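# Move apple from plate onto cutting board, press gently

## Task

Lift the apple off the plate and put it down on the open wood of the cutting board, away from the knife and not near any board edge. Then push it down steadily on that spot for a few seconds. The board must end up lying flat on the table, top side up. Squeezing or pressing the apple hard enough to bruise it counts as failure.

## Robot and tools

ROBOT. There are two arms, left_arm and right_arm. Their bases sit near (-0.031, +0.626, +0.103) m and (+0.010, -0.676, +0.103) m. Each arm carries the same five-finger right hand, so the hands are not mirror images and every hand number means the same thing on both.

FRAMES. Result positions are in the scene frame: origin at table-top height midway between the arms, +z up, +x out over the table, left_arm on the +y side. Each hand has a hand point 0.05 m in front of the palm and 0.15 m out from the wrist flange. Its own axes: +z along the straightened fingers, +y out of the palm, +x across the palm away from the thumb. Straight fingertips reach 0.06 to 0.07 m past the point along +z and lie 0.06 m behind it along -y. A bracket on the little-finger side can strike things. With the palm down, the wrist may hang up to about 0.13 m below the hand point, so it can reach the table first.

THE 28-NUMBER ROW. Every number lies in [-1, 1]. The first 14 are for the left arm, the next 14 for the right: dx, dy, dz, rx, ry, rz, little, ring, middle, index, thumb_bend, thumb_turn, force_limit, speed. dx to rz are an offset, not a pose: they are measured from that arm's Hand target as it stood when the action or move began, along that Hand target's own axes. 1.0 equals 0.6 m or 180 degrees; rx, ry, rz form a single rotation vector. All rows of one action or move count from that same start, so sending the same offset again moves the hand further. Six zeros re-request the current Hand target. The hand numbers are absolute targets: fingers and thumb_bend +1 straight, -1 curled; thumb_turn +1 beside the palm, -1 opposite the fingers. force_limit maps -1..+1 to about 0..10 N at the fingertip (15 N for the thumb); speed rises from nearly still at -1 to full at +0.48 and above. For a soft grip use speed -0.94 or lower. With the thumb fully opposed, the hand closes around objects about 0.035 to 0.065 m thick. No value means unchanged: to keep a hand as it is, resend the eight hand numbers from the last row it carried out; if none has run yet, send hand_measured followed by hand_force_limit and hand_speed.

TOOLS.
- execute_actions(actions, cameras): actions holds at most one item. [] just reports the state, with pictures. {"rows": [...], "steps": n} runs up to 15 rows, one per 1/30 s step, repeating the final row; an action needs at least 4 steps, and its result is read 4 steps before it ends. {"steps": n} alone waits up to 300 steps.
- move(target, speed, blend, stop_force, zero, blocking, cameras): target is one row or a list of up to 15 rows, each an offset from the same Hand targets. The hand goes in a straight line. speed is in m/s, 0.002 to 3.2, default 0.25; turning is capped at twice that in rad/s. blend (m) rounds corners within a list. stop_force (4 to 120 N, one value for both arms) stops an arm's path when its wrist sensor feels that much push against the direction of motion; zero (default true) re-zeros first. Leave stop_force out when lifting away from a contact, and do not rely on it while the hand is turning. blocking=false returns early and cannot be combined with stop_force. The whole move is capped at 10 s.
- wait(seconds 0 to 10), stop(), zoom_image(camera, region [x0, y0, x1, y1] in pixels, at most 504 by 504), show_instructions(), zero_wrist_force(arm), finished_scene(scene = the current scene's number).
Cameras: cam_high, cam_low, cam_left_wrist, cam_right_wrist, each 672x504.

RESULTS. Each arm reports end_effector_position (m), end_effector_quat_wxyz and velocities in the scene frame, or "within noise" when it is still. "Hand target" is the base that the next offsets count from. Also reported: joint positions and torques, and Wrist force and Wrist torque along the hand's own axes, plus a line with the peak since the last report. The hand lines are hand_measured, hand_stopped_by (moving, target, force, stalled, fault), hand_load_n (positive means the finger is pushed open; it drops near 0 if a grip is lost), hand_force_limit and hand_speed. A move adds a "move:" line giving done, off_target, moving, held or fault, and limits=paced or limits=held.

CAUTIONS. The arms are stiff, so a target just past a firm contact can trip a fault. About 150 N of outside force, or a joint reaching its torque limit, halts that arm for 10 s. Approach the apple and the board slowly, with a small stop_force. Hold the apple lightly (low force_limit, slow closing) and lower it straight down. For the press, push only a few millimetres past contact with a modest stop_force, then keep still. Never let the apple drop or roll off the table, and keep the board from tipping or sliding. Keep the two arms apart, since contact between them can fail the task. Do not route a hand close past its own base. Each step, the commanded orientation is limited to within 32 degrees of the measured one. Stretched or straining arms heat up, and at 85 °C they brake. Something may occasionally nudge loose objects, so check them in the images.

Each tool is called after "Call:" as name([rows], argument=value, ...), one row to a line, values as JSON.

Reference images:

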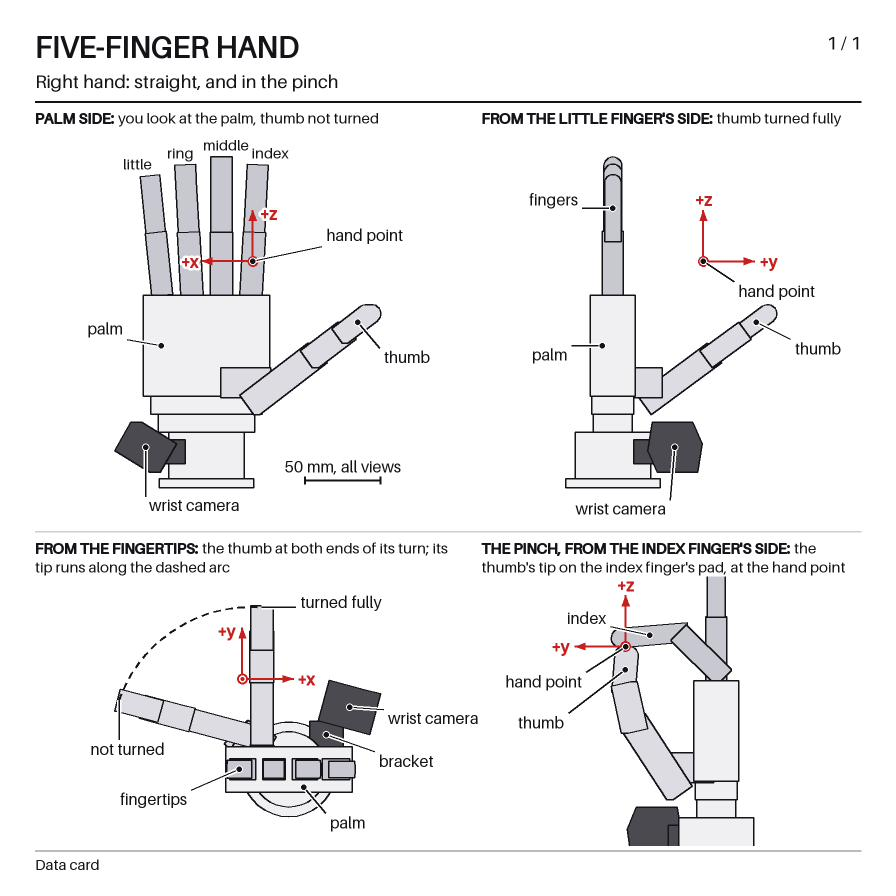

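## Session

Call:
execute_actions(actions=[], cameras=["all"])

Scene clock: 0.00 s of 4800.00 s.
left_arm: end_effector_position=(+0.4499, -0.1769, +0.1789) hand_measured=(+1.000, +1.000, +1.000, +1.000, +1.000, +1.000) hand_load_n=(+0.0, +0.0, +0.0, +0.0, +0.0, +0.0) hand_stopped_by=(target, target, target, target, target, target) hand_force_limit=0.00 hand_speed=-0.80 end_effector_quat_wxyz=(-0.350, -0.127, +0.843, -0.389) | right_arm: end_effector_position=(+0.5304, -0.6831, +0.2820) hand_measured=(+1.000, +1.000, +1.000, +1.000, +1.000, +1.000) hand_load_n=(+0.0, +0.0, +0.0, +0.0, +0.0, +0.0) hand_stopped_by=(target, target, target, target, target, target) hand_force_limit=0.00 hand_speed=-0.80 end_effector_quat_wxyz=(-0.194, +0.166, +0.854, -0.454)
Joint positions: left_arm=[-1.036 -0.723 1.194 0.428 2.525 -3.227] | right_arm=[-0.006 -1.038 1.857 1.496 2.371 -0.874]
Joint velocities: within noise
Joint torques (N m): no reading
Motor temperatures (°C): left_arm=[42 32 39 46 40 38] | right_arm=[39 36 42 31 39 39]
Wrist force (N): no reading
Wrist torque (N m): no reading
Wrist force, peak (N): no reading
Hand target: left_arm +0.4499, -0.1769, +0.1789; -0.350, -0.127, +0.843, -0.389 | right_arm +0.5304, -0.6831, +0.2820; -0.194, +0.166, +0.854, -0.454

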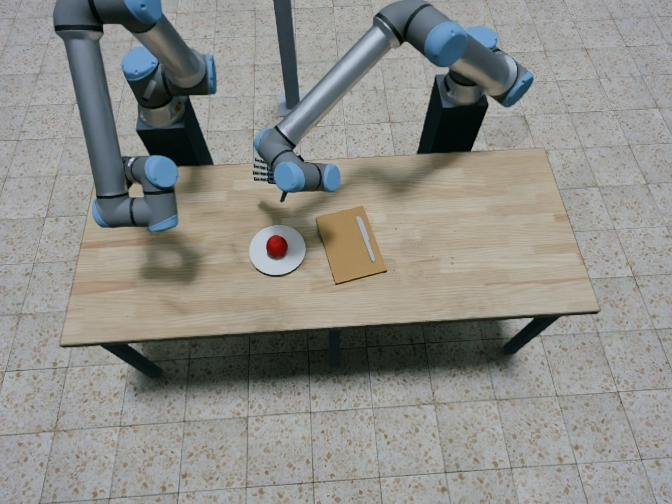

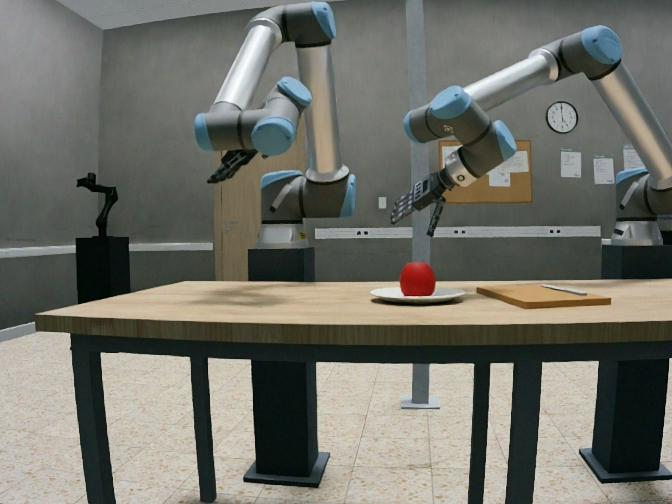

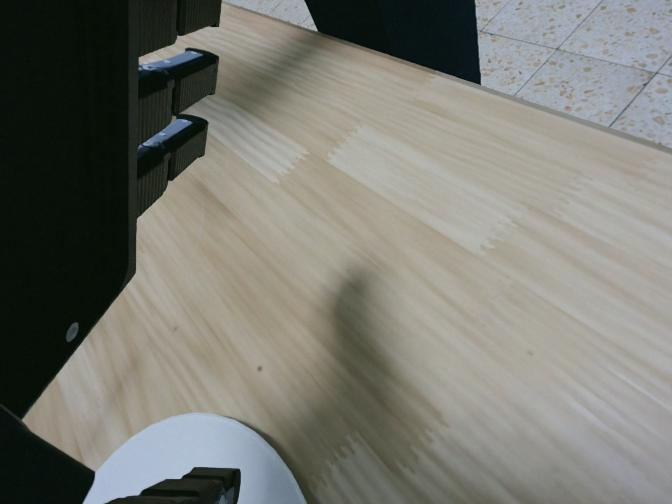

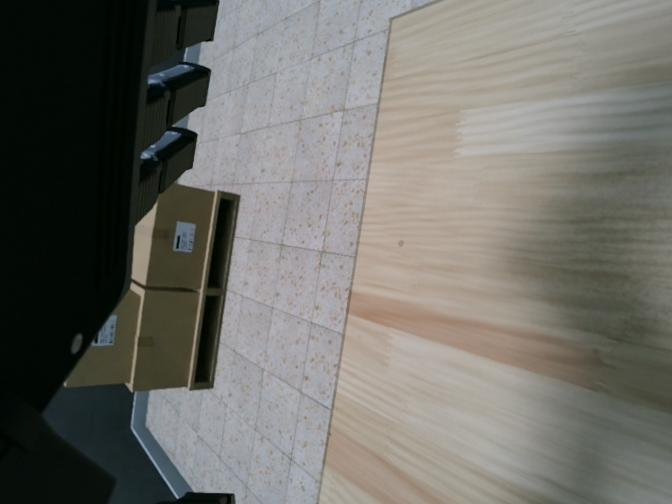

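Call:
zoom_image(camera="cam_high", region=[230, 180, 410, 300])

Call:
zoom_image(camera="cam_low", region=[350, 160, 650, 340])

Scaled by 2.800 from the camera's 672x504 image, which has a finer 960x720 frame.

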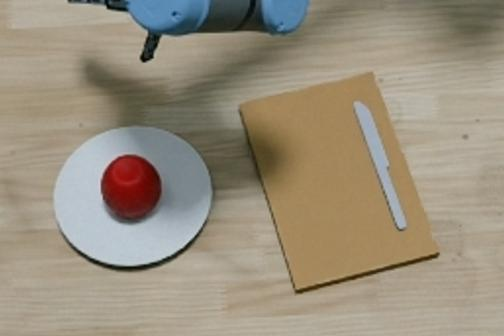

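Scaled by 1.680 from the camera's 672x504 image, which has a finer 960x720 frame.

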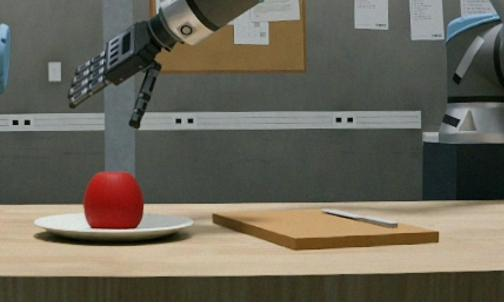

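Call:
zoom_image(camera="cam_high", region=[235, 140, 345, 220])

Call:
zoom_image(camera="cam_low", region=[370, 150, 490, 250])

Call:
zoom_image(camera="cam_high", region=[60, 180, 200, 280])

Scaled by 4.582 from the camera's 672x504 image, which has a finer 960x720 frame.

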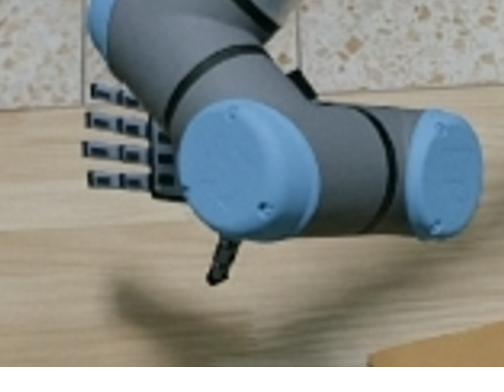

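Scaled by 4.200 from the camera's 672x504 image, which has a finer 960x720 frame.

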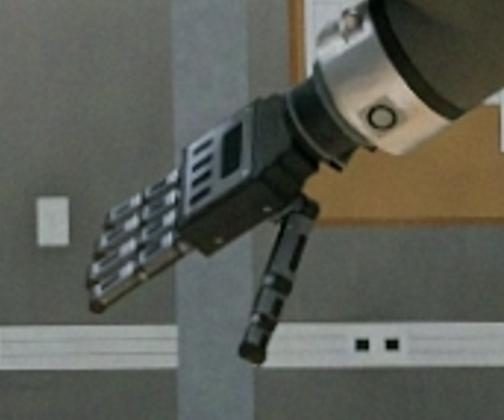

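Scaled by 3.600 from the camera's 672x504 image, which has a finer 960x720 frame.

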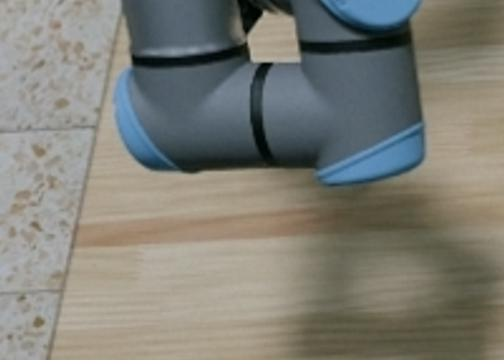

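Call:
move(target=[-0.2485,-0.1808,-0.2842,-0.0265,-0.0908,0.2348,1,1,1,1,1,-1,0,0,0,0,0,0,0,0,1,1,1,1,1,1,0,-0.8], speed=0.2)

Scene clock: 6.83 s of 4800.00 s.
left_arm: end_effector_position=(+0.6944, -0.1308, +0.2148) hand_measured=(+1.000, +1.000, +1.000, +1.000, +1.000, -1.000) hand_load_n=(+0.0, +0.0, +0.0, +0.0, +0.0, +0.0) hand_stopped_by=(target, target, target, target, target, target) hand_force_limit=0.00 hand_speed=0.00 end_effector_quat_wxyz=(-0.071, +0.146, +0.887, -0.432) end_effector_velocity=(-0.004, +0.001, -0.001) end_effector_angular_velocity=(+0.004, +0.014, +0.005) | right_arm: end_effector_position=(+0.5304, -0.6831, +0.2820) hand_measured=(+1.000, +1.000, +1.000, +1.000, +1.000, +1.000) hand_load_n=(+0.0, +0.0, +0.0, +0.0, +0.0, +0.0) hand_stopped_by=(target, target, target, target, target, target) hand_force_limit=0.00 hand_speed=-0.80 end_effector_quat_wxyz=(-0.194, +0.166, +0.854, -0.454)
Joint positions: left_arm=[-0.879 -0.648 0.937 0.719 2.325 -2.316] | right_arm=[-0.006 -1.038 1.857 1.496 2.371 -0.874]
Joint velocities: left_arm=[-0.001 -0.001 0.004 0.001 0.003 -0.013] | right_arm=[within noise]
Joint torques (N m): left_arm=[-12.34 -107.7 -30.24 4.15 3.34 -2.62] | right_arm=[-0.84 -66.45 -24.69 3.4 1.38 -0.19]
Motor temperatures (°C): left_arm=[42 32 39 46 40 38] | right_arm=[39 36 42 31 39 39]
Wrist force (N): left_arm=[1.0 0.0 0.5] | right_arm=[0.1 0.4 -0.4]
Wrist torque (N m): left_arm=[-0.11 -0.14 0.01] | right_arm=[0.07 -0.01 0.01]
Wrist force, peak (N): left_arm=[0.9 0.1 0.8] | right_arm=[0.1 -0.1 -0.7]
Hand target: left_arm +0.6942, -0.1309, +0.2148; -0.071, +0.146, +0.887, -0.432 | right_arm +0.5304, -0.6831, +0.2820; -0.194, +0.166, +0.854, -0.454
Off the commanded pose: left_arm 0.000 m, 0 deg | right_arm 0.000 m, 0 deg.
Kept back: nothing.
move: done
camera_calibration:
cam_left_wrist: T_world_to_cam=[[-0.0869383, 0.636816, -0.766099, 0.312793], [0.947171, 0.29115, 0.13453, -0.652441], [0.30872, -0.713931, -0.628486, -0.0615568], [0, 0, 0, 1]] pos_world=[0.664171, -0.0531807, 0.288716]

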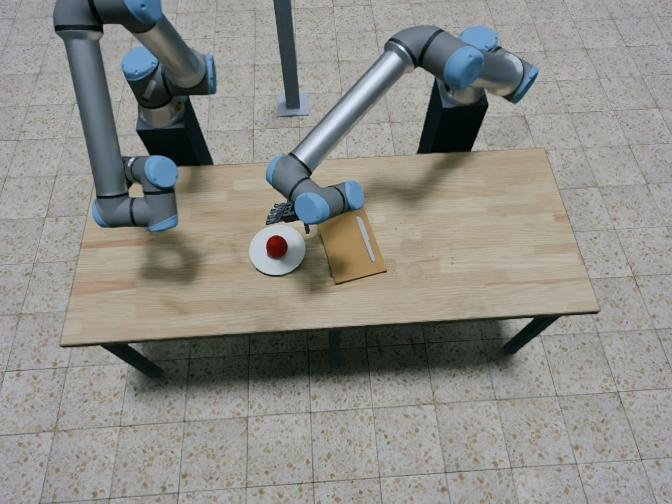

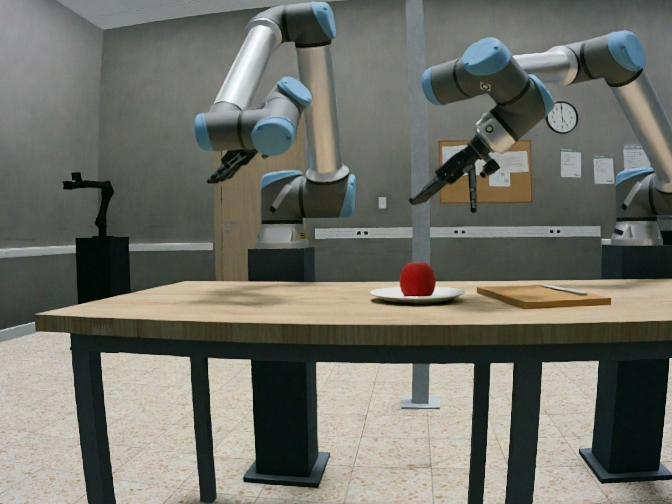

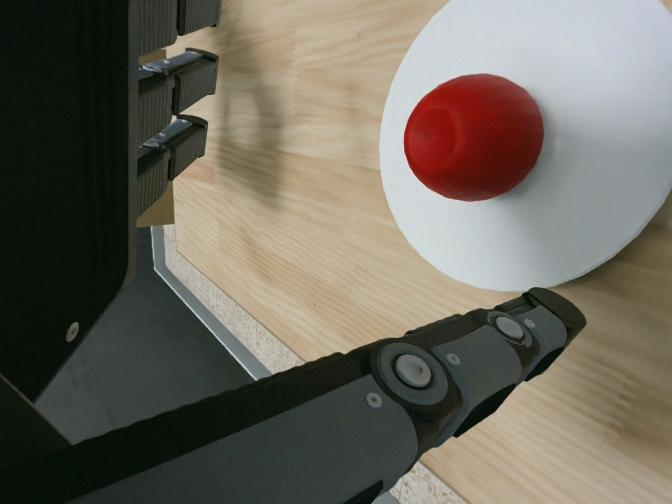

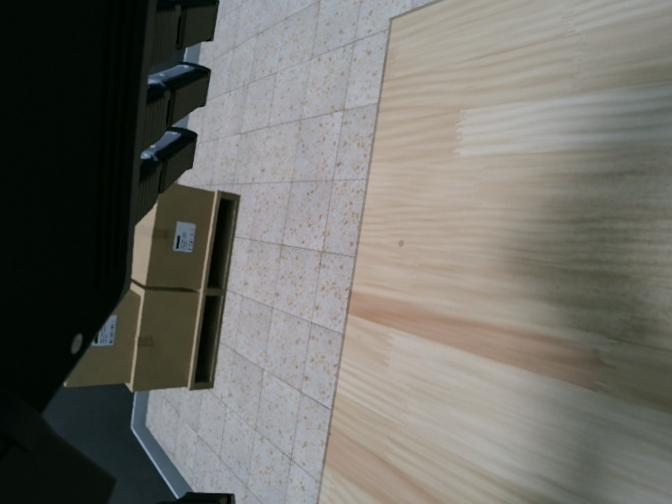

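Call:
move([
  [-0.0047,0.0892,0.1368,0,0,0,1,1,1,1,1,-1,0,0,0,0,0,0,0,0,1,1,1,1,1,1,0,-0.8],
  [-0.0047,0.1507,0.2553,0,0,0,1,1,1,1,1,-1,0,0,0,0,0,0,0,0,1,1,1,1,1,1,0,-0.8],
], speed=[0.12,0.06], blend=[0.01,0], stop_force=8)

Call:
zoom_image(camera="cam_low", region=[350, 180, 530, 315])

Scene clock: 10.90 s of 4800.00 s.
left_arm: end_effector_position=(+0.6759, -0.1934, +0.0493) hand_measured=(+1.000, +1.000, +1.000, +1.000, +1.000, -1.000) hand_load_n=(+0.0, +0.0, +0.0, +0.0, +0.0, +0.0) hand_stopped_by=(target, target, target, target, target, target) hand_force_limit=0.00 hand_speed=0.00 end_effector_quat_wxyz=(-0.071, +0.146, +0.887, -0.432) | right_arm: end_effector_position=(+0.5304, -0.6831, +0.2820) hand_measured=(+1.000, +1.000, +1.000, +1.000, +1.000, +1.000) hand_load_n=(+0.0, +0.0, +0.0, +0.0, +0.0, -0.5) hand_stopped_by=(target, target, target, target, target, target) hand_force_limit=0.00 hand_speed=-0.80 end_effector_quat_wxyz=(-0.194, +0.166, +0.854, -0.454)
Joint positions: left_arm=[-0.936 -0.487 0.923 0.529 2.294 -2.381] | right_arm=[-0.006 -1.038 1.857 1.496 2.371 -0.874]
Joint velocities: within noise
Joint torques (N m): left_arm=[16.23 -111.76 -28.96 5.55 2.99 1.85] | right_arm=[-1.31 -63.6 -24.38 3.59 1.43 -0.16]
Motor temperatures (°C): left_arm=[42 32 39 46 40 38] | right_arm=[39 36 42 31 39 39]
Wrist force (N): left_arm=[1.5 0.3 1.0] | right_arm=[0.2 0.1 -0.1]
Wrist torque (N m): left_arm=[-0.05 -0.26 0.08] | right_arm=[0.02 -0.02 0.02]
Wrist force, peak (N): left_arm=[1.1 0.7 1.7] | right_arm=[-0.6 0.3 -0.6]
Hand target: left_arm +0.6760, -0.1934, +0.0493; -0.071, +0.146, +0.887, -0.432 | right_arm +0.5304, -0.6831, +0.2820; -0.194, +0.166, +0.854, -0.454
Off the commanded pose: left_arm 0.000 m, 0 deg | right_arm 0.000 m, 0 deg.
Kept back: nothing.
move: done
camera_calibration:
cam_left_wrist: T_world_to_cam=[[-0.0869077, 0.636737, -0.766168, 0.224172], [0.947248, 0.290975, 0.134372, -0.594559], [0.308495, -0.714072, -0.628436, -0.204522], [0, 0, 0, 1]] pos_world=[0.645771, -0.115781, 0.123116]

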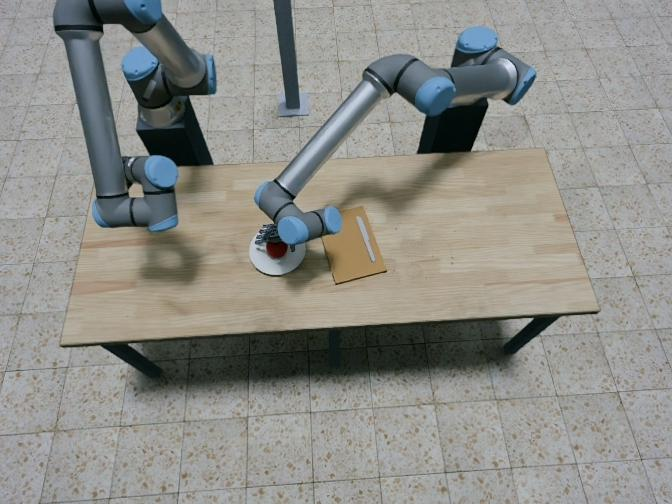

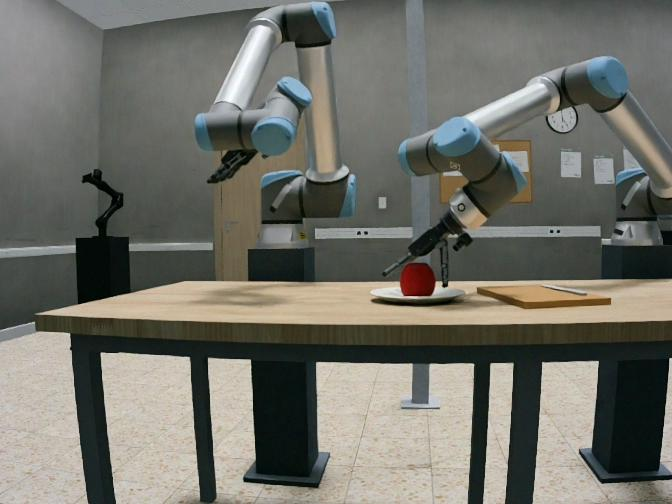

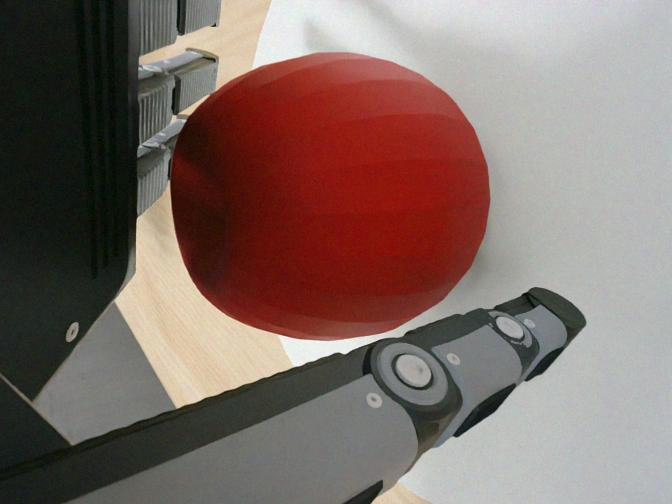

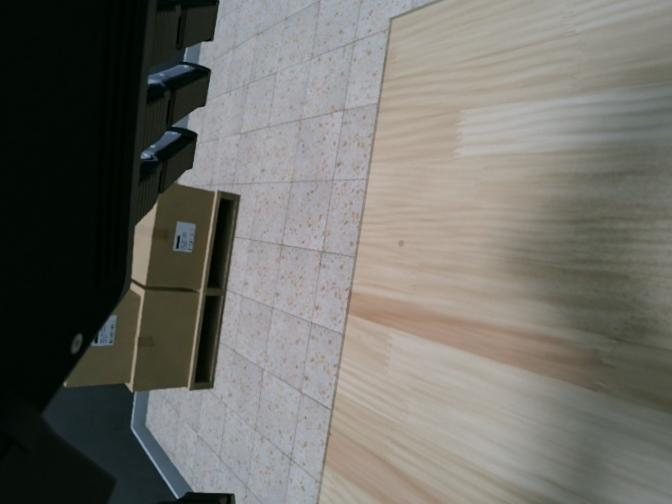

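Scaled by 2.800 from the camera's 672x504 image, which has a finer 960x720 frame.

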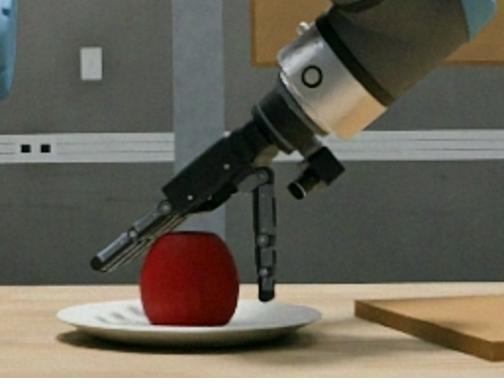

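Call:
move(target=[0,0.0007,0.0318,0,0,0,1,1,1,1,1,-1,0,0,0,0,0,0,0,0,1,1,1,1,1,1,0,-0.8], speed=0.02, stop_force=4)

Call:
zoom_image(camera="cam_low", region=[350, 180, 530, 315])

Scene clock: 13.27 s of 4800.00 s.
left_arm: end_effector_position=(+0.6712, -0.2074, +0.0372) hand_measured=(+1.000, +1.000, +1.000, +1.000, +1.000, -1.000) hand_load_n=(+0.0, -0.5, +0.0, +0.0, +0.0, +0.0) hand_stopped_by=(target, target, target, target, target, target) hand_force_limit=0.00 hand_speed=0.00 end_effector_quat_wxyz=(-0.071, +0.146, +0.887, -0.432) | right_arm: end_effector_position=(+0.5304, -0.6831, +0.2820) hand_measured=(+1.000, +1.000, +1.000, +1.000, +1.000, +1.000) hand_load_n=(+0.0, +0.0, -0.5, +0.0, +0.0, +0.0) hand_stopped_by=(target, target, target, target, target, target) hand_force_limit=0.00 hand_speed=-0.80 end_effector_quat_wxyz=(-0.194, +0.166, +0.854, -0.454)
Joint positions: left_arm=[-0.949 -0.468 0.904 0.518 2.287 -2.395] | right_arm=[-0.006 -1.038 1.857 1.496 2.371 -0.874]
Joint velocities: within noise
Joint torques (N m): left_arm=[13.57 -112.79 -28.56 4.29 2.52 0.86] | right_arm=[-0.18 -66.12 -25.56 3.7 1.36 -0.09]
Motor temperatures (°C): left_arm=[42 32 39 46 40 38] | right_arm=[39 36 42 31 39 39]
Wrist force (N): left_arm=[1.3 0.1 1.0] | right_arm=[0.2 -0.2 -0.4]
Wrist torque (N m): left_arm=[-0.09 -0.22 0.09] | right_arm=[0.01 -0.02 0.01]
Wrist force, peak (N): left_arm=[1.4 0.0 1.5] | right_arm=[0.2 0.6 -0.9]
Hand target: left_arm +0.6712, -0.2074, +0.0372; -0.071, +0.146, +0.887, -0.432 | right_arm +0.5304, -0.6831, +0.2820; -0.194, +0.166, +0.854, -0.454
Off the commanded pose: left_arm 0.000 m, 0 deg | right_arm 0.000 m, 0 deg.
Kept back: nothing.
move: done
camera_calibration:
cam_left_wrist: T_world_to_cam=[[-0.0869077, 0.636737, -0.766168, 0.223407], [0.947248, 0.290975, 0.134372, -0.584407], [0.308495, -0.714072, -0.628436, -0.220674], [0, 0, 0, 1]] pos_world=[0.641071, -0.129781, 0.111016]

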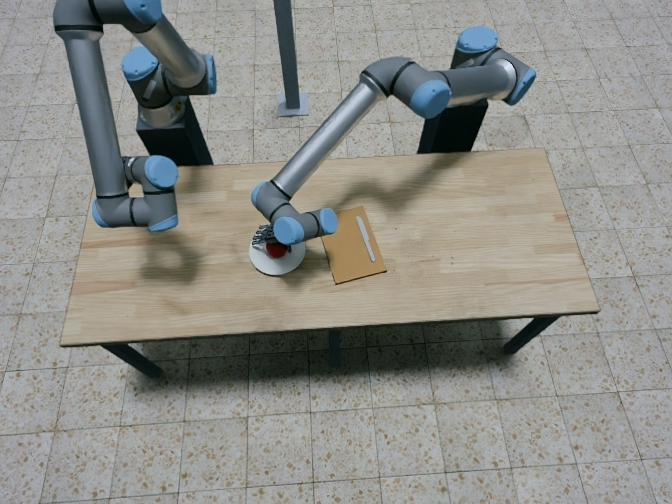

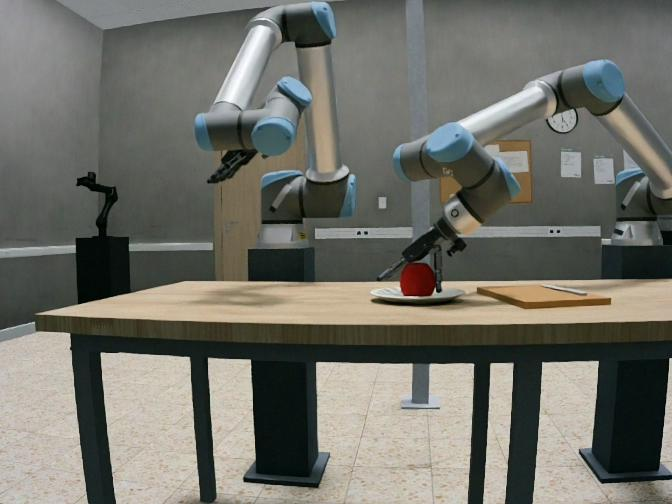

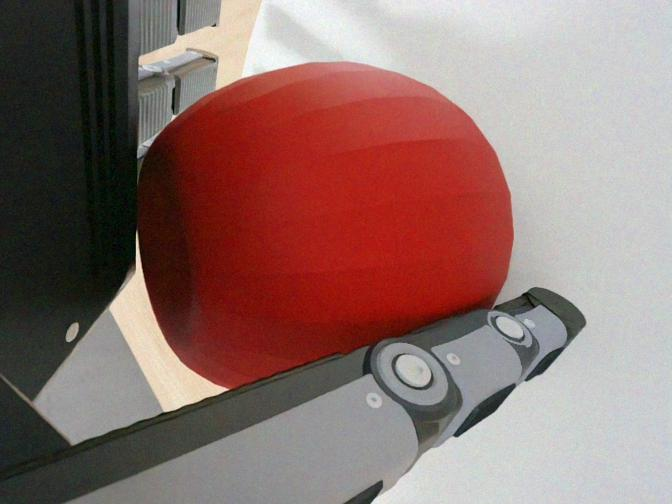

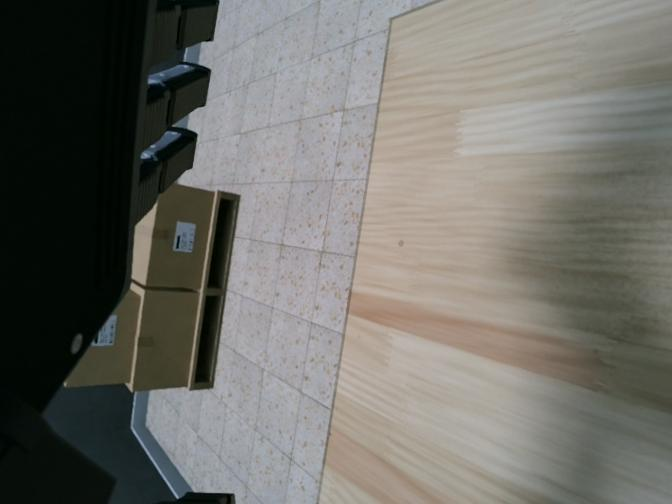

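Scaled by 2.800 from the camera's 672x504 image, which has a finer 960x720 frame.

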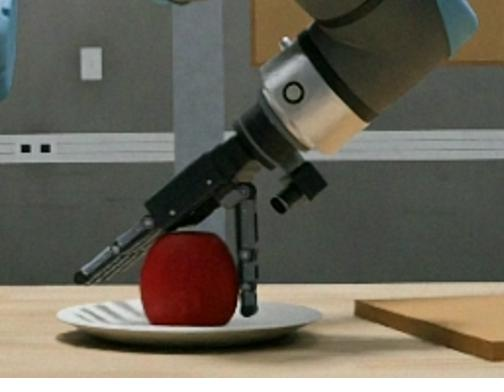

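Call:
execute_actions([
  {"rows":[[0,0,0,0,0,0,1,1,0,0,1,-1,-0.6,-0.94,0,0,0,0,0,0,1,1,1,1,1,1,0,-0.8]],"steps":4},
])

Call:
wait(seconds=7, cameras=["cam_low","cam_left_wrist"])

Call:
zoom_image(camera="cam_low", region=[350, 180, 530, 315])

Scene clock: 13.53 s of 4800.00 s.
left_arm: end_effector_position=(+0.6712, -0.2074, +0.0372) hand_measured=(+1.000, +1.000, +1.000, +1.000, +1.000, -1.000) hand_load_n=(+0.0, +0.0, +0.0, +0.0, +0.0, +0.0) hand_stopped_by=(target, target, target, target, target, target) hand_force_limit=0.00 hand_speed=0.00 end_effector_quat_wxyz=(-0.071, +0.146, +0.887, -0.432) | right_arm: end_effector_position=(+0.5304, -0.6831, +0.2820) hand_measured=(+1.000, +1.000, +1.000, +1.000, +1.000, +1.000) hand_load_n=(+0.0, +0.0, -0.5, +0.0, +0.0, -0.5) hand_stopped_by=(target, target, target, target, target, target) hand_force_limit=0.00 hand_speed=-0.80 end_effector_quat_wxyz=(-0.194, +0.166, +0.854, -0.454)
Joint positions: left_arm=[-0.949 -0.468 0.904 0.518 2.287 -2.395] | right_arm=[-0.006 -1.038 1.857 1.496 2.371 -0.874]
Joint velocities: within noise
Joint torques (N m): left_arm=[13.91 -113.81 -29.77 4.45 2.38 1.15] | right_arm=[-0.61 -65.25 -24.6 3.64 1.06 -0.39]
Motor temperatures (°C): left_arm=[42 32 39 46 40 38] | right_arm=[39 36 42 31 39 39]
Wrist force (N): left_arm=[1.3 0.1 1.2] | right_arm=[-0.1 0.0 -0.1]
Wrist torque (N m): left_arm=[-0.12 -0.23 0.08] | right_arm=[-0.01 0.02 -0.01]
Wrist force, peak (N): left_arm=[1.5 0.4 1.1] | right_arm=[0.0 0.1 -0.4]
Hand target: left_arm +0.6712, -0.2074, +0.0372; -0.071, +0.146, +0.887, -0.432 | right_arm +0.5304, -0.6831, +0.2820; -0.194, +0.166, +0.854, -0.454
Kept back: the last 4 steps of this action.
Steps of this call (1-8: nothing new was sent). Readings (end_effector_position of left_arm | right_arm; what the end effector reports):
1: (+0.6712, -0.2074, +0.0372) | (+0.5304, -0.6831, +0.2820) | left_arm hand_measured=(+1.000, +1.000, +1.000, +1.000, +1.000, -1.000) hand_load_n=(+0.0, +0.0, +0.0, +0.0, +0.0, +0.0) hand_stopped_by=(target, target, target, target, target, target) hand_force_limit=0.00 hand_speed=0.00 | right_arm hand_measured=(+1.000, +1.000, +1.000, +1.000, +1.000, +1.000) hand_load_n=(+0.0, +0.0, +0.5, +0.0, +0.0, +0.0) hand_stopped_by=(target, target, target, target, target, target) hand_force_limit=0.00 hand_speed=-0.80
2: (+0.6712, -0.2074, +0.0372) | (+0.5304, -0.6831, +0.2820) | left_arm hand_measured=(+1.000, +1.000, +1.000, +1.000, +1.000, -1.000) hand_load_n=(+0.0, +0.0, +0.0, +0.0, +0.0, +0.0) hand_stopped_by=(target, target, target, target, target, target) hand_force_limit=0.00 hand_speed=0.00 | right_arm hand_measured=(+1.000, +1.000, +1.000, +1.000, +1.000, +1.000) hand_load_n=(+0.0, +0.0, +0.0, +0.0, +0.0, +0.0) hand_stopped_by=(target, target, target, target, target, target) hand_force_limit=0.00 hand_speed=-0.80
4: (+0.6712, -0.2074, +0.0372) | (+0.5304, -0.6831, +0.2820) | left_arm hand_measured=(+1.000, +1.000, +1.000, +1.000, +1.000, -1.000) hand_load_n=(+0.0, +0.0, +0.0, +0.0, +0.0, +0.0) hand_stopped_by=(target, target, target, target, target, target) hand_force_limit=0.00 hand_speed=0.00 | right_arm hand_measured=(+1.000, +1.000, +1.000, +1.000, +1.000, +1.000) hand_load_n=(+0.5, +0.0, +0.0, +0.0, +0.0, +0.0) hand_stopped_by=(target, target, target, target, target, target) hand_force_limit=0.00 hand_speed=-0.80
8: the state above

Scene clock: 20.67 s of 4800.00 s.
left_arm: end_effector_position=(+0.6712, -0.2074, +0.0372) hand_measured=(+1.000, +1.000, +0.302, +0.312, +1.000, -1.000) hand_load_n=(+0.0, +0.0, +2.5, +1.5, +0.5, +0.5) hand_stopped_by=(target, target, force, force, target, target) hand_force_limit=-0.60 hand_speed=-0.94 end_effector_quat_wxyz=(-0.071, +0.146, +0.887, -0.432) | right_arm: end_effector_position=(+0.5304, -0.6831, +0.2820) hand_measured=(+1.000, +1.000, +1.000, +1.000, +1.000, +1.000) hand_load_n=(+0.0, +0.0, +0.0, +0.0, +0.0, -0.5) hand_stopped_by=(target, target, target, target, target, target) hand_force_limit=0.00 hand_speed=-0.80 end_effector_quat_wxyz=(-0.194, +0.166, +0.854, -0.454)
Joint positions: left_arm=[-0.949 -0.468 0.904 0.518 2.287 -2.395] | right_arm=[-0.006 -1.038 1.857 1.496 2.371 -0.874]
Joint velocities: within noise
Joint torques (N m): left_arm=[14.59 -111.4 -38.68 4.45 2.68 0.93] | right_arm=[-0.76 -66.13 -24.51 3.93 1.64 -0.22]
Motor temperatures (°C): left_arm=[42 32 39 46 40 38] | right_arm=[39 36 42 31 39 39]
Wrist force (N): left_arm=[1.2 -1.1 1.3] | right_arm=[0.0 -0.2 -0.4]
Wrist torque (N m): left_arm=[-0.05 -0.21 0.06] | right_arm=[0.01 0.02 -0.01]
Wrist force, peak (N): left_arm=[1.6 -1.4 1.7] | right_arm=[-0.1 -0.3 -0.9]
Hand target: left_arm +0.6712, -0.2074, +0.0372; -0.071, +0.146, +0.887, -0.432 | right_arm +0.5304, -0.6831, +0.2820; -0.194, +0.166, +0.854, -0.454
Off the commanded pose: left_arm 0.000 m, 0 deg | right_arm 0.000 m, 0 deg.
Steps of this call (1-4: your previous action's last 4; 5-214: nothing new was sent). Readings (end_effector_position of left_arm | right_arm; what the end effector reports):
1: (+0.6712, -0.2074, +0.0372) | (+0.5304, -0.6831, +0.2820) | left_arm hand_measured=(+1.000, +1.000, +1.000, +1.000, +1.000, -1.000) hand_load_n=(+0.0, +0.0, +0.0, +0.0, +0.0, +0.0) hand_stopped_by=(target, target, moving, moving, target, target) hand_force_limit=-0.60 hand_speed=-0.94 | right_arm hand_measured=(+1.000, +1.000, +1.000, +1.000, +1.000, +1.000) hand_load_n=(+0.0, -0.5, +0.0, +0.0, +0.0, -0.5) hand_stopped_by=(target, target, target, target, target, target) hand_force_limit=0.00 hand_speed=-0.80
2: (+0.6712, -0.2074, +0.0372) | (+0.5304, -0.6831, +0.2820) | left_arm hand_measured=(+1.000, +1.000, +1.000, +1.000, +1.000, -1.000) hand_load_n=(+0.0, +0.0, +0.0, +0.0, +0.0, +0.0) hand_stopped_by=(target, target, moving, moving, target, target) hand_force_limit=-0.60 hand_speed=-0.94 | right_arm hand_measured=(+1.000, +1.000, +1.000, +1.000, +1.000, +1.000) hand_load_n=(+0.0, +0.0, +0.0, +0.0, +0.0, +0.0) hand_stopped_by=(target, target, target, target, target, target) hand_force_limit=0.00 hand_speed=-0.80
4: (+0.6712, -0.2074, +0.0372) | (+0.5304, -0.6831, +0.2820) | left_arm hand_measured=(+1.000, +1.000, +0.994, +0.994, +1.000, -1.000) hand_load_n=(+0.0, +0.0, +0.0, +0.0, +0.0, +0.0) hand_stopped_by=(target, target, moving, moving, target, target) hand_force_limit=-0.60 hand_speed=-0.94 | right_arm hand_measured=(+1.000, +1.000, +1.000, +1.000, +1.000, +1.000) hand_load_n=(+0.0, +0.0, -0.5, +0.0, +0.0, +0.0) hand_stopped_by=(target, target, target, target, target, target) hand_force_limit=0.00 hand_speed=-0.80
8: (+0.6712, -0.2074, +0.0372) | (+0.5304, -0.6831, +0.2820) | left_arm hand_measured=(+1.000, +1.000, +0.972, +0.972, +1.000, -1.000) hand_load_n=(+0.0, +0.0, +0.0, +0.0, +0.0, +0.0) hand_stopped_by=(target, target, moving, moving, target, target) hand_force_limit=-0.60 hand_speed=-0.94 | right_arm hand_measured=(+1.000, +1.000, +1.000, +1.000, +1.000, +1.000) hand_load_n=(+0.0, +0.0, +0.0, +0.0, +0.0, +0.0) hand_stopped_by=(target, target, target, target, target, target) hand_force_limit=0.00 hand_speed=-0.80
214: the state above
camera_calibration:
cam_left_wrist: T_world_to_cam=[[-0.0869077, 0.636737, -0.766168, 0.223484], [0.947248, 0.290975, 0.134372, -0.58442], [0.308495, -0.714072, -0.628436, -0.220611], [0, 0, 0, 1]] pos_world=[0.641071, -0.129781, 0.111116]
Images, in order (width x height): cam_low 672x504, cam_left_wrist 672x504.

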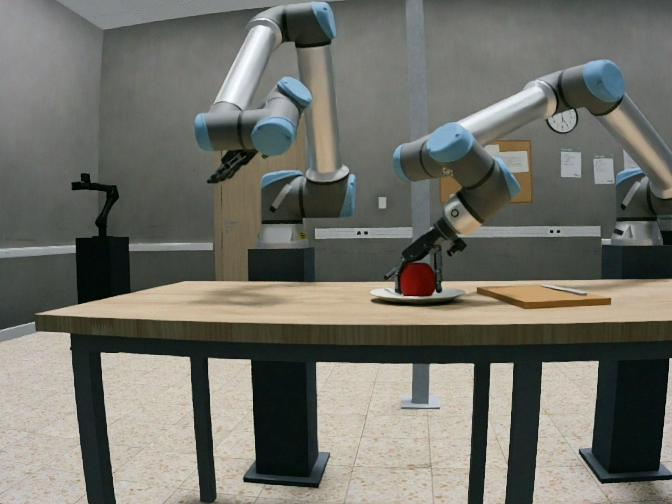

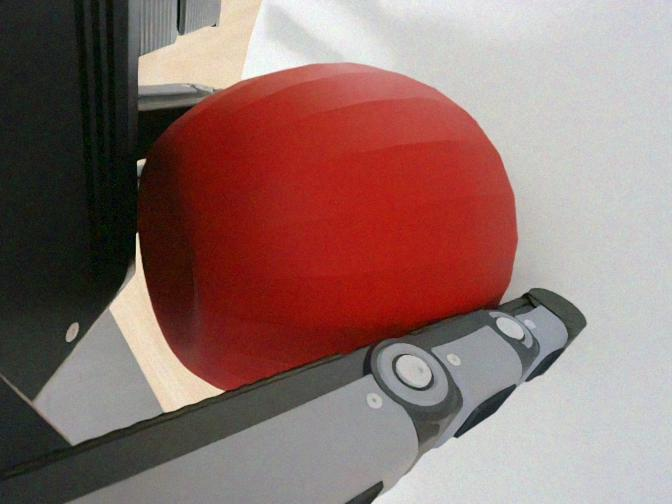

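Scaled by 2.800 from the camera's 672x504 image, which has a finer 960x720 frame.

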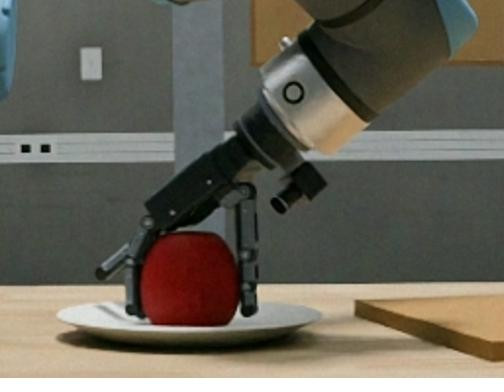

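Call:
execute_actions([
  {"rows":[[0,0,0,0,0,0,1,1,-0.05,-0.05,1,-1,-0.4,-0.96,0,0,0,0,0,0,1,1,1,1,1,1,0,-0.8]],"steps":4},
])

Call:
wait(seconds=3, cameras=[])

Scene clock: 20.80 s of 4800.00 s.
left_arm: end_effector_position=(+0.6712, -0.2074, +0.0372) hand_measured=(+1.000, +1.000, +0.302, +0.312, +1.000, -1.000) hand_load_n=(+0.0, +0.0, +2.0, +1.0, +0.5, +0.5) hand_stopped_by=(target, target, force, force, target, target) hand_force_limit=-0.60 hand_speed=-0.94 end_effector_quat_wxyz=(-0.071, +0.146, +0.887, -0.432) | right_arm: end_effector_position=(+0.5304, -0.6831, +0.2820) hand_measured=(+1.000, +1.000, +1.000, +1.000, +1.000, +1.000) hand_load_n=(+0.0, +0.0, +0.0, +0.0, +0.0, -0.5) hand_stopped_by=(target, target, target, target, target, target) hand_force_limit=0.00 hand_speed=-0.80 end_effector_quat_wxyz=(-0.194, +0.166, +0.854, -0.454)
Joint positions: left_arm=[-0.949 -0.468 0.904 0.518 2.287 -2.395] | right_arm=[-0.006 -1.038 1.857 1.496 2.371 -0.874]
Joint velocities: within noise
Joint torques (N m): left_arm=[13.02 -111.72 -38.68 4.02 2.41 1.25] | right_arm=[0.18 -66.06 -25.35 3.84 1.05 -0.19]
Motor temperatures (°C): left_arm=[42 32 39 46 40 38] | right_arm=[39 36 42 31 39 39]
Wrist force (N): left_arm=[1.5 -0.5 1.6] | right_arm=[-0.1 0.0 -0.3]
Wrist torque (N m): left_arm=[-0.04 -0.25 0.08] | right_arm=[0.01 0.02 -0.01]
Wrist force, peak (N): left_arm=[1.7 -0.4 1.6] | right_arm=[0.3 0.1 -0.4]
Hand target: left_arm +0.6712, -0.2074, +0.0372; -0.071, +0.146, +0.887, -0.432 | right_arm +0.5304, -0.6831, +0.2820; -0.194, +0.166, +0.854, -0.454
Kept back: the last 4 steps of this action.
Steps of this call (1-4: nothing new was sent). Readings (end_effector_position of left_arm | right_arm; what the end effector reports):
1: (+0.6712, -0.2074, +0.0372) | (+0.5304, -0.6831, +0.2820) | left_arm hand_measured=(+1.000, +1.000, +0.302, +0.312, +1.000, -1.000) hand_load_n=(+0.0, +0.0, +2.5, +1.5, +0.5, +0.0) hand_stopped_by=(target, target, force, force, target, target) hand_force_limit=-0.60 hand_speed=-0.94 | right_arm hand_measured=(+1.000, +1.000, +1.000, +1.000, +1.000, +1.000) hand_load_n=(+0.0, +0.0, +0.0, +0.0, +0.0, -0.5) hand_stopped_by=(target, target, target, target, target, target) hand_force_limit=0.00 hand_speed=-0.80
2: (+0.6712, -0.2074, +0.0372) | (+0.5304, -0.6831, +0.2820) | left_arm hand_measured=(+1.000, +1.000, +0.302, +0.312, +1.000, -1.000) hand_load_n=(+0.0, +0.0, +2.0, +1.0, +0.5, +0.5) hand_stopped_by=(target, target, force, force, target, target) hand_force_limit=-0.60 hand_speed=-0.94 | right_arm hand_measured=(+1.000, +1.000, +1.000, +1.000, +1.000, +1.000) hand_load_n=(+0.0, +0.0, +0.0, +0.0, +0.0, +0.0) hand_stopped_by=(target, target, target, target, target, target) hand_force_limit=0.00 hand_speed=-0.80
4: the state above

Scene clock: 23.93 s of 4800.00 s.
left_arm: end_effector_position=(+0.6712, -0.2074, +0.0372) hand_measured=(+1.000, +1.000, +0.294, +0.298, +1.000, -1.000) hand_load_n=(+0.0, -0.5, +2.0, +3.5, +1.0, +0.0) hand_stopped_by=(target, target, force, force, target, target) hand_force_limit=-0.40 hand_speed=-0.96 end_effector_quat_wxyz=(-0.071, +0.146, +0.887, -0.432) | right_arm: end_effector_position=(+0.5304, -0.6831, +0.2820) hand_measured=(+1.000, +1.000, +1.000, +1.000, +1.000, +1.000) hand_load_n=(+0.0, +0.0, +0.0, +0.0, +0.0, +0.0) hand_stopped_by=(target, target, target, target, target, target) hand_force_limit=0.00 hand_speed=-0.80 end_effector_quat_wxyz=(-0.194, +0.166, +0.854, -0.454)
Joint positions: left_arm=[-0.949 -0.468 0.904 0.518 2.287 -2.395] | right_arm=[-0.006 -1.038 1.857 1.496 2.371 -0.874]
Joint velocities: within noise
Joint torques (N m): left_arm=[12.67 -111.68 -38.09 4.36 2.39 1.06] | right_arm=[-1.72 -66.75 -24.76 4.1 1.3 -0.56]
Motor temperatures (°C): left_arm=[42 32 39 46 40 38] | right_arm=[39 36 42 31 39 39]
Wrist force (N): left_arm=[0.9 -0.3 1.6] | right_arm=[-0.4 0.0 -0.6]
Wrist torque (N m): left_arm=[-0.01 -0.17 0.06] | right_arm=[0.03 0.08 -0.03]
Wrist force, peak (N): left_arm=[1.5 -0.8 1.8] | right_arm=[0.3 -0.2 -0.6]
Hand target: left_arm +0.6712, -0.2074, +0.0372; -0.071, +0.146, +0.887, -0.432 | right_arm +0.5304, -0.6831, +0.2820; -0.194, +0.166, +0.854, -0.454
Off the commanded pose: left_arm 0.000 m, 0 deg | right_arm 0.000 m, 0 deg.
Steps of this call (1-4: your previous action's last 4; 5-94: nothing new was sent). Readings (end_effector_position of left_arm | right_arm; what the end effector reports):
1: (+0.6712, -0.2074, +0.0372) | (+0.5304, -0.6831, +0.2820) | left_arm hand_measured=(+1.000, +1.000, +0.302, +0.312, +1.000, -1.000) hand_load_n=(+0.0, +0.0, +2.0, +1.0, +0.5, +0.0) hand_stopped_by=(target, target, moving, moving, target, target) hand_force_limit=-0.40 hand_speed=-0.96 | right_arm hand_measured=(+1.000, +1.000, +1.000, +1.000, +1.000, +1.000) hand_load_n=(+0.0, +0.0, +0.0, +0.0, +0.0, +0.0) hand_stopped_by=(target, target, target, target, target, target) hand_force_limit=0.00 hand_speed=-0.80
2: (+0.6712, -0.2074, +0.0372) | (+0.5304, -0.6831, +0.2820) | left_arm hand_measured=(+1.000, +1.000, +0.302, +0.312, +1.000, -1.000) hand_load_n=(+0.0, +0.0, +2.0, +1.0, +0.5, +0.5) hand_stopped_by=(target, target, moving, moving, target, target) hand_force_limit=-0.40 hand_speed=-0.96 | right_arm hand_measured=(+1.000, +1.000, +1.000, +1.000, +1.000, +1.000) hand_load_n=(+0.0, +0.0, +0.0, +0.0, +0.0, +0.0) hand_stopped_by=(target, target, target, target, target, target) hand_force_limit=0.00 hand_speed=-0.80
4: (+0.6712, -0.2074, +0.0372) | (+0.5304, -0.6831, +0.2820) | left_arm hand_measured=(+1.000, +1.000, +0.298, +0.310, +1.000, -1.000) hand_load_n=(+0.0, +0.0, +2.5, +2.0, +0.5, +0.5) hand_stopped_by=(target, target, moving, moving, target, target) hand_force_limit=-0.40 hand_speed=-0.96 | right_arm hand_measured=(+1.000, +1.000, +1.000, +1.000, +1.000, +1.000) hand_load_n=(+0.0, +0.0, +0.0, +0.0, +0.0, +0.0) hand_stopped_by=(target, target, target, target, target, target) hand_force_limit=0.00 hand_speed=-0.80
8: (+0.6712, -0.2074, +0.0372) | (+0.5304, -0.6831, +0.2820) | left_arm hand_measured=(+1.000, +1.000, +0.294, +0.298, +1.000, -1.000) hand_load_n=(+0.0, +0.0, +2.5, +3.5, +1.0, +0.0) hand_stopped_by=(target, target, force, force, target, target) hand_force_limit=-0.40 hand_speed=-0.96 | right_arm hand_measured=(+1.000, +1.000, +1.000, +1.000, +1.000, +1.000) hand_load_n=(+0.0, +0.0, +0.0, +0.0, +0.0, +0.0) hand_stopped_by=(target, target, target, target, target, target) hand_force_limit=0.00 hand_speed=-0.80
94: the state above
No camera images: "cameras" was empty.

Call:
move(target=[0,-0.0394,-0.0308,0,0,0,1,1,-0.05,-0.05,1,-1,-0.4,-0.96,0,0,0,0,0,0,1,1,1,1,1,1,0,-0.8], speed=0.03)

Call:
zoom_image(camera="cam_low", region=[350, 180, 530, 315])

Scene clock: 25.43 s of 4800.00 s.
left_arm: end_effector_position=(+0.6712, -0.2074, +0.0674) hand_measured=(+1.000, +1.000, +0.294, +0.298, +1.000, -1.000) hand_load_n=(+0.0, +0.0, +2.0, +3.0, +1.0, +0.5) hand_stopped_by=(target, target, force, force, target, target) hand_force_limit=-0.40 hand_speed=-0.96 end_effector_quat_wxyz=(-0.071, +0.146, +0.887, -0.432) | right_arm: end_effector_position=(+0.5304, -0.6831, +0.2820) hand_measured=(+1.000, +1.000, +1.000, +1.000, +1.000, +1.000) hand_load_n=(+0.0, +0.0, -0.5, +0.0, +0.0, -0.5) hand_stopped_by=(target, target, target, target, target, target) hand_force_limit=0.00 hand_speed=-0.80 end_effector_quat_wxyz=(-0.194, +0.166, +0.854, -0.454)
Joint positions: left_arm=[-0.949 -0.494 0.899 0.549 2.287 -2.395] | right_arm=[-0.006 -1.038 1.857 1.496 2.371 -0.874]
Joint velocities: within noise
Joint torques (N m): left_arm=[15.43 -98.16 -38.2 1.8 2.5 0.45] | right_arm=[1.56 -67.09 -25.37 4.04 1.52 -0.43]
Motor temperatures (°C): left_arm=[42 32 39 46 40 38] | right_arm=[39 36 42 31 39 39]
Wrist force (N): left_arm=[1.4 1.9 2.7] | right_arm=[-0.3 0.1 -0.3]
Wrist torque (N m): left_arm=[-0.10 -0.27 0.11] | right_arm=[0.03 0.05 -0.01]
Wrist force, peak (N): left_arm=[1.2 2.7 2.8] | right_arm=[0.1 0.0 -0.7]
Hand target: left_arm +0.6712, -0.2074, +0.0672; -0.071, +0.146, +0.887, -0.432 | right_arm +0.5304, -0.6831, +0.2820; -0.194, +0.166, +0.854, -0.454
Off the commanded pose: left_arm 0.000 m, 0 deg | right_arm 0.000 m, 0 deg.
Kept back: nothing.
move: done
camera_calibration:
cam_left_wrist: T_world_to_cam=[[-0.0869077, 0.636737, -0.766168, 0.246545], [0.947248, 0.290975, 0.134372, -0.588465], [0.308495, -0.714072, -0.628436, -0.201695], [0, 0, 0, 1]] pos_world=[0.641071, -0.129781, 0.141216]

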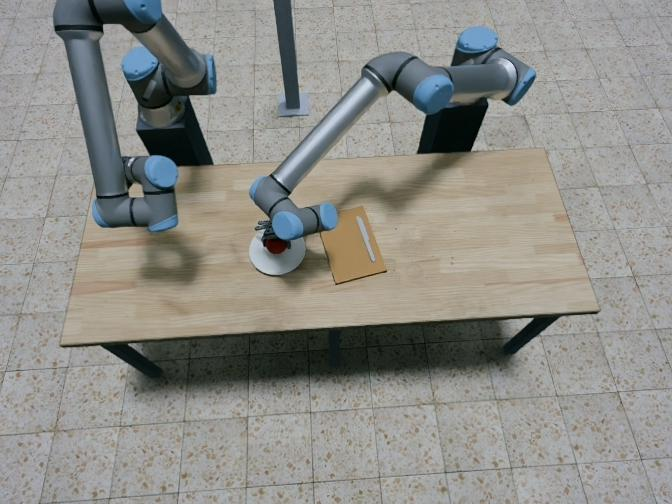

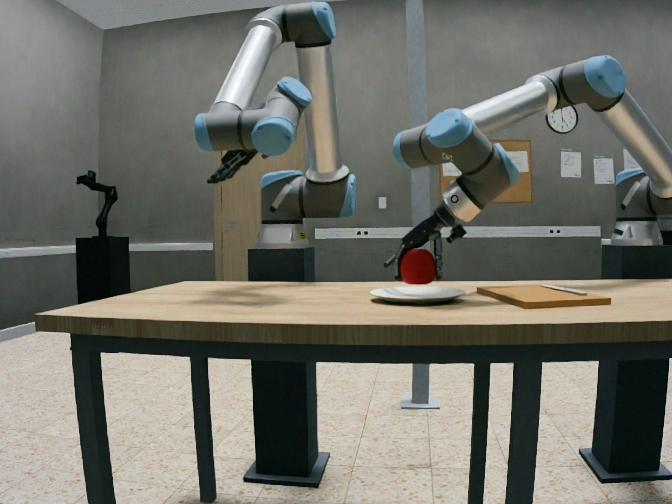

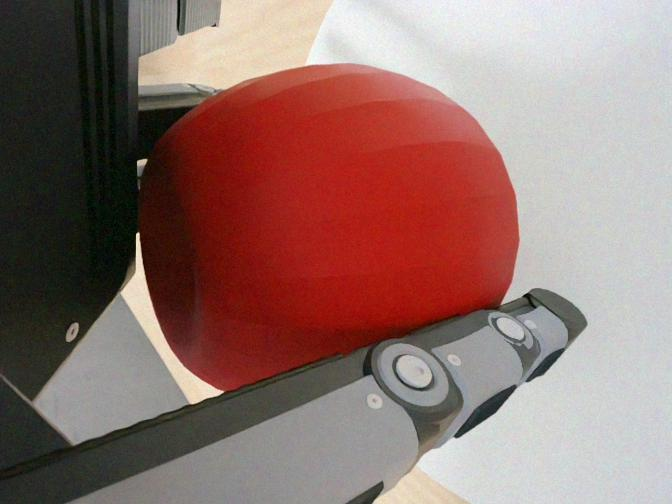

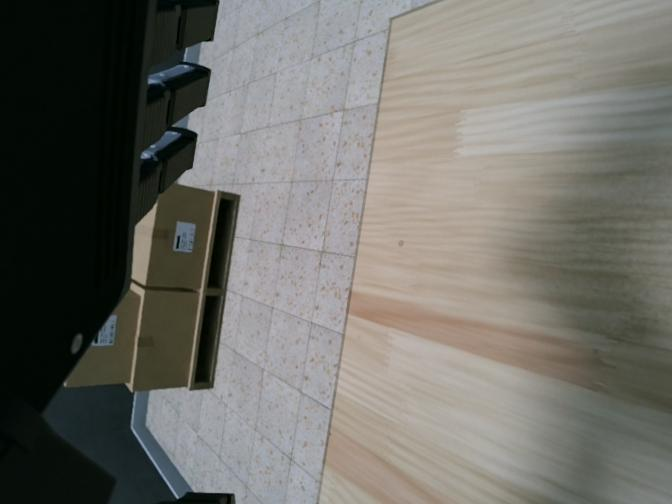

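Scaled by 2.800 from the camera's 672x504 image, which has a finer 960x720 frame.

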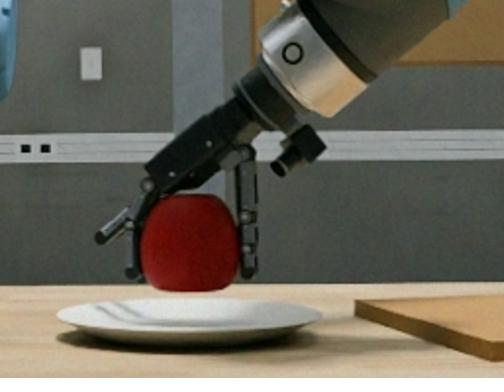

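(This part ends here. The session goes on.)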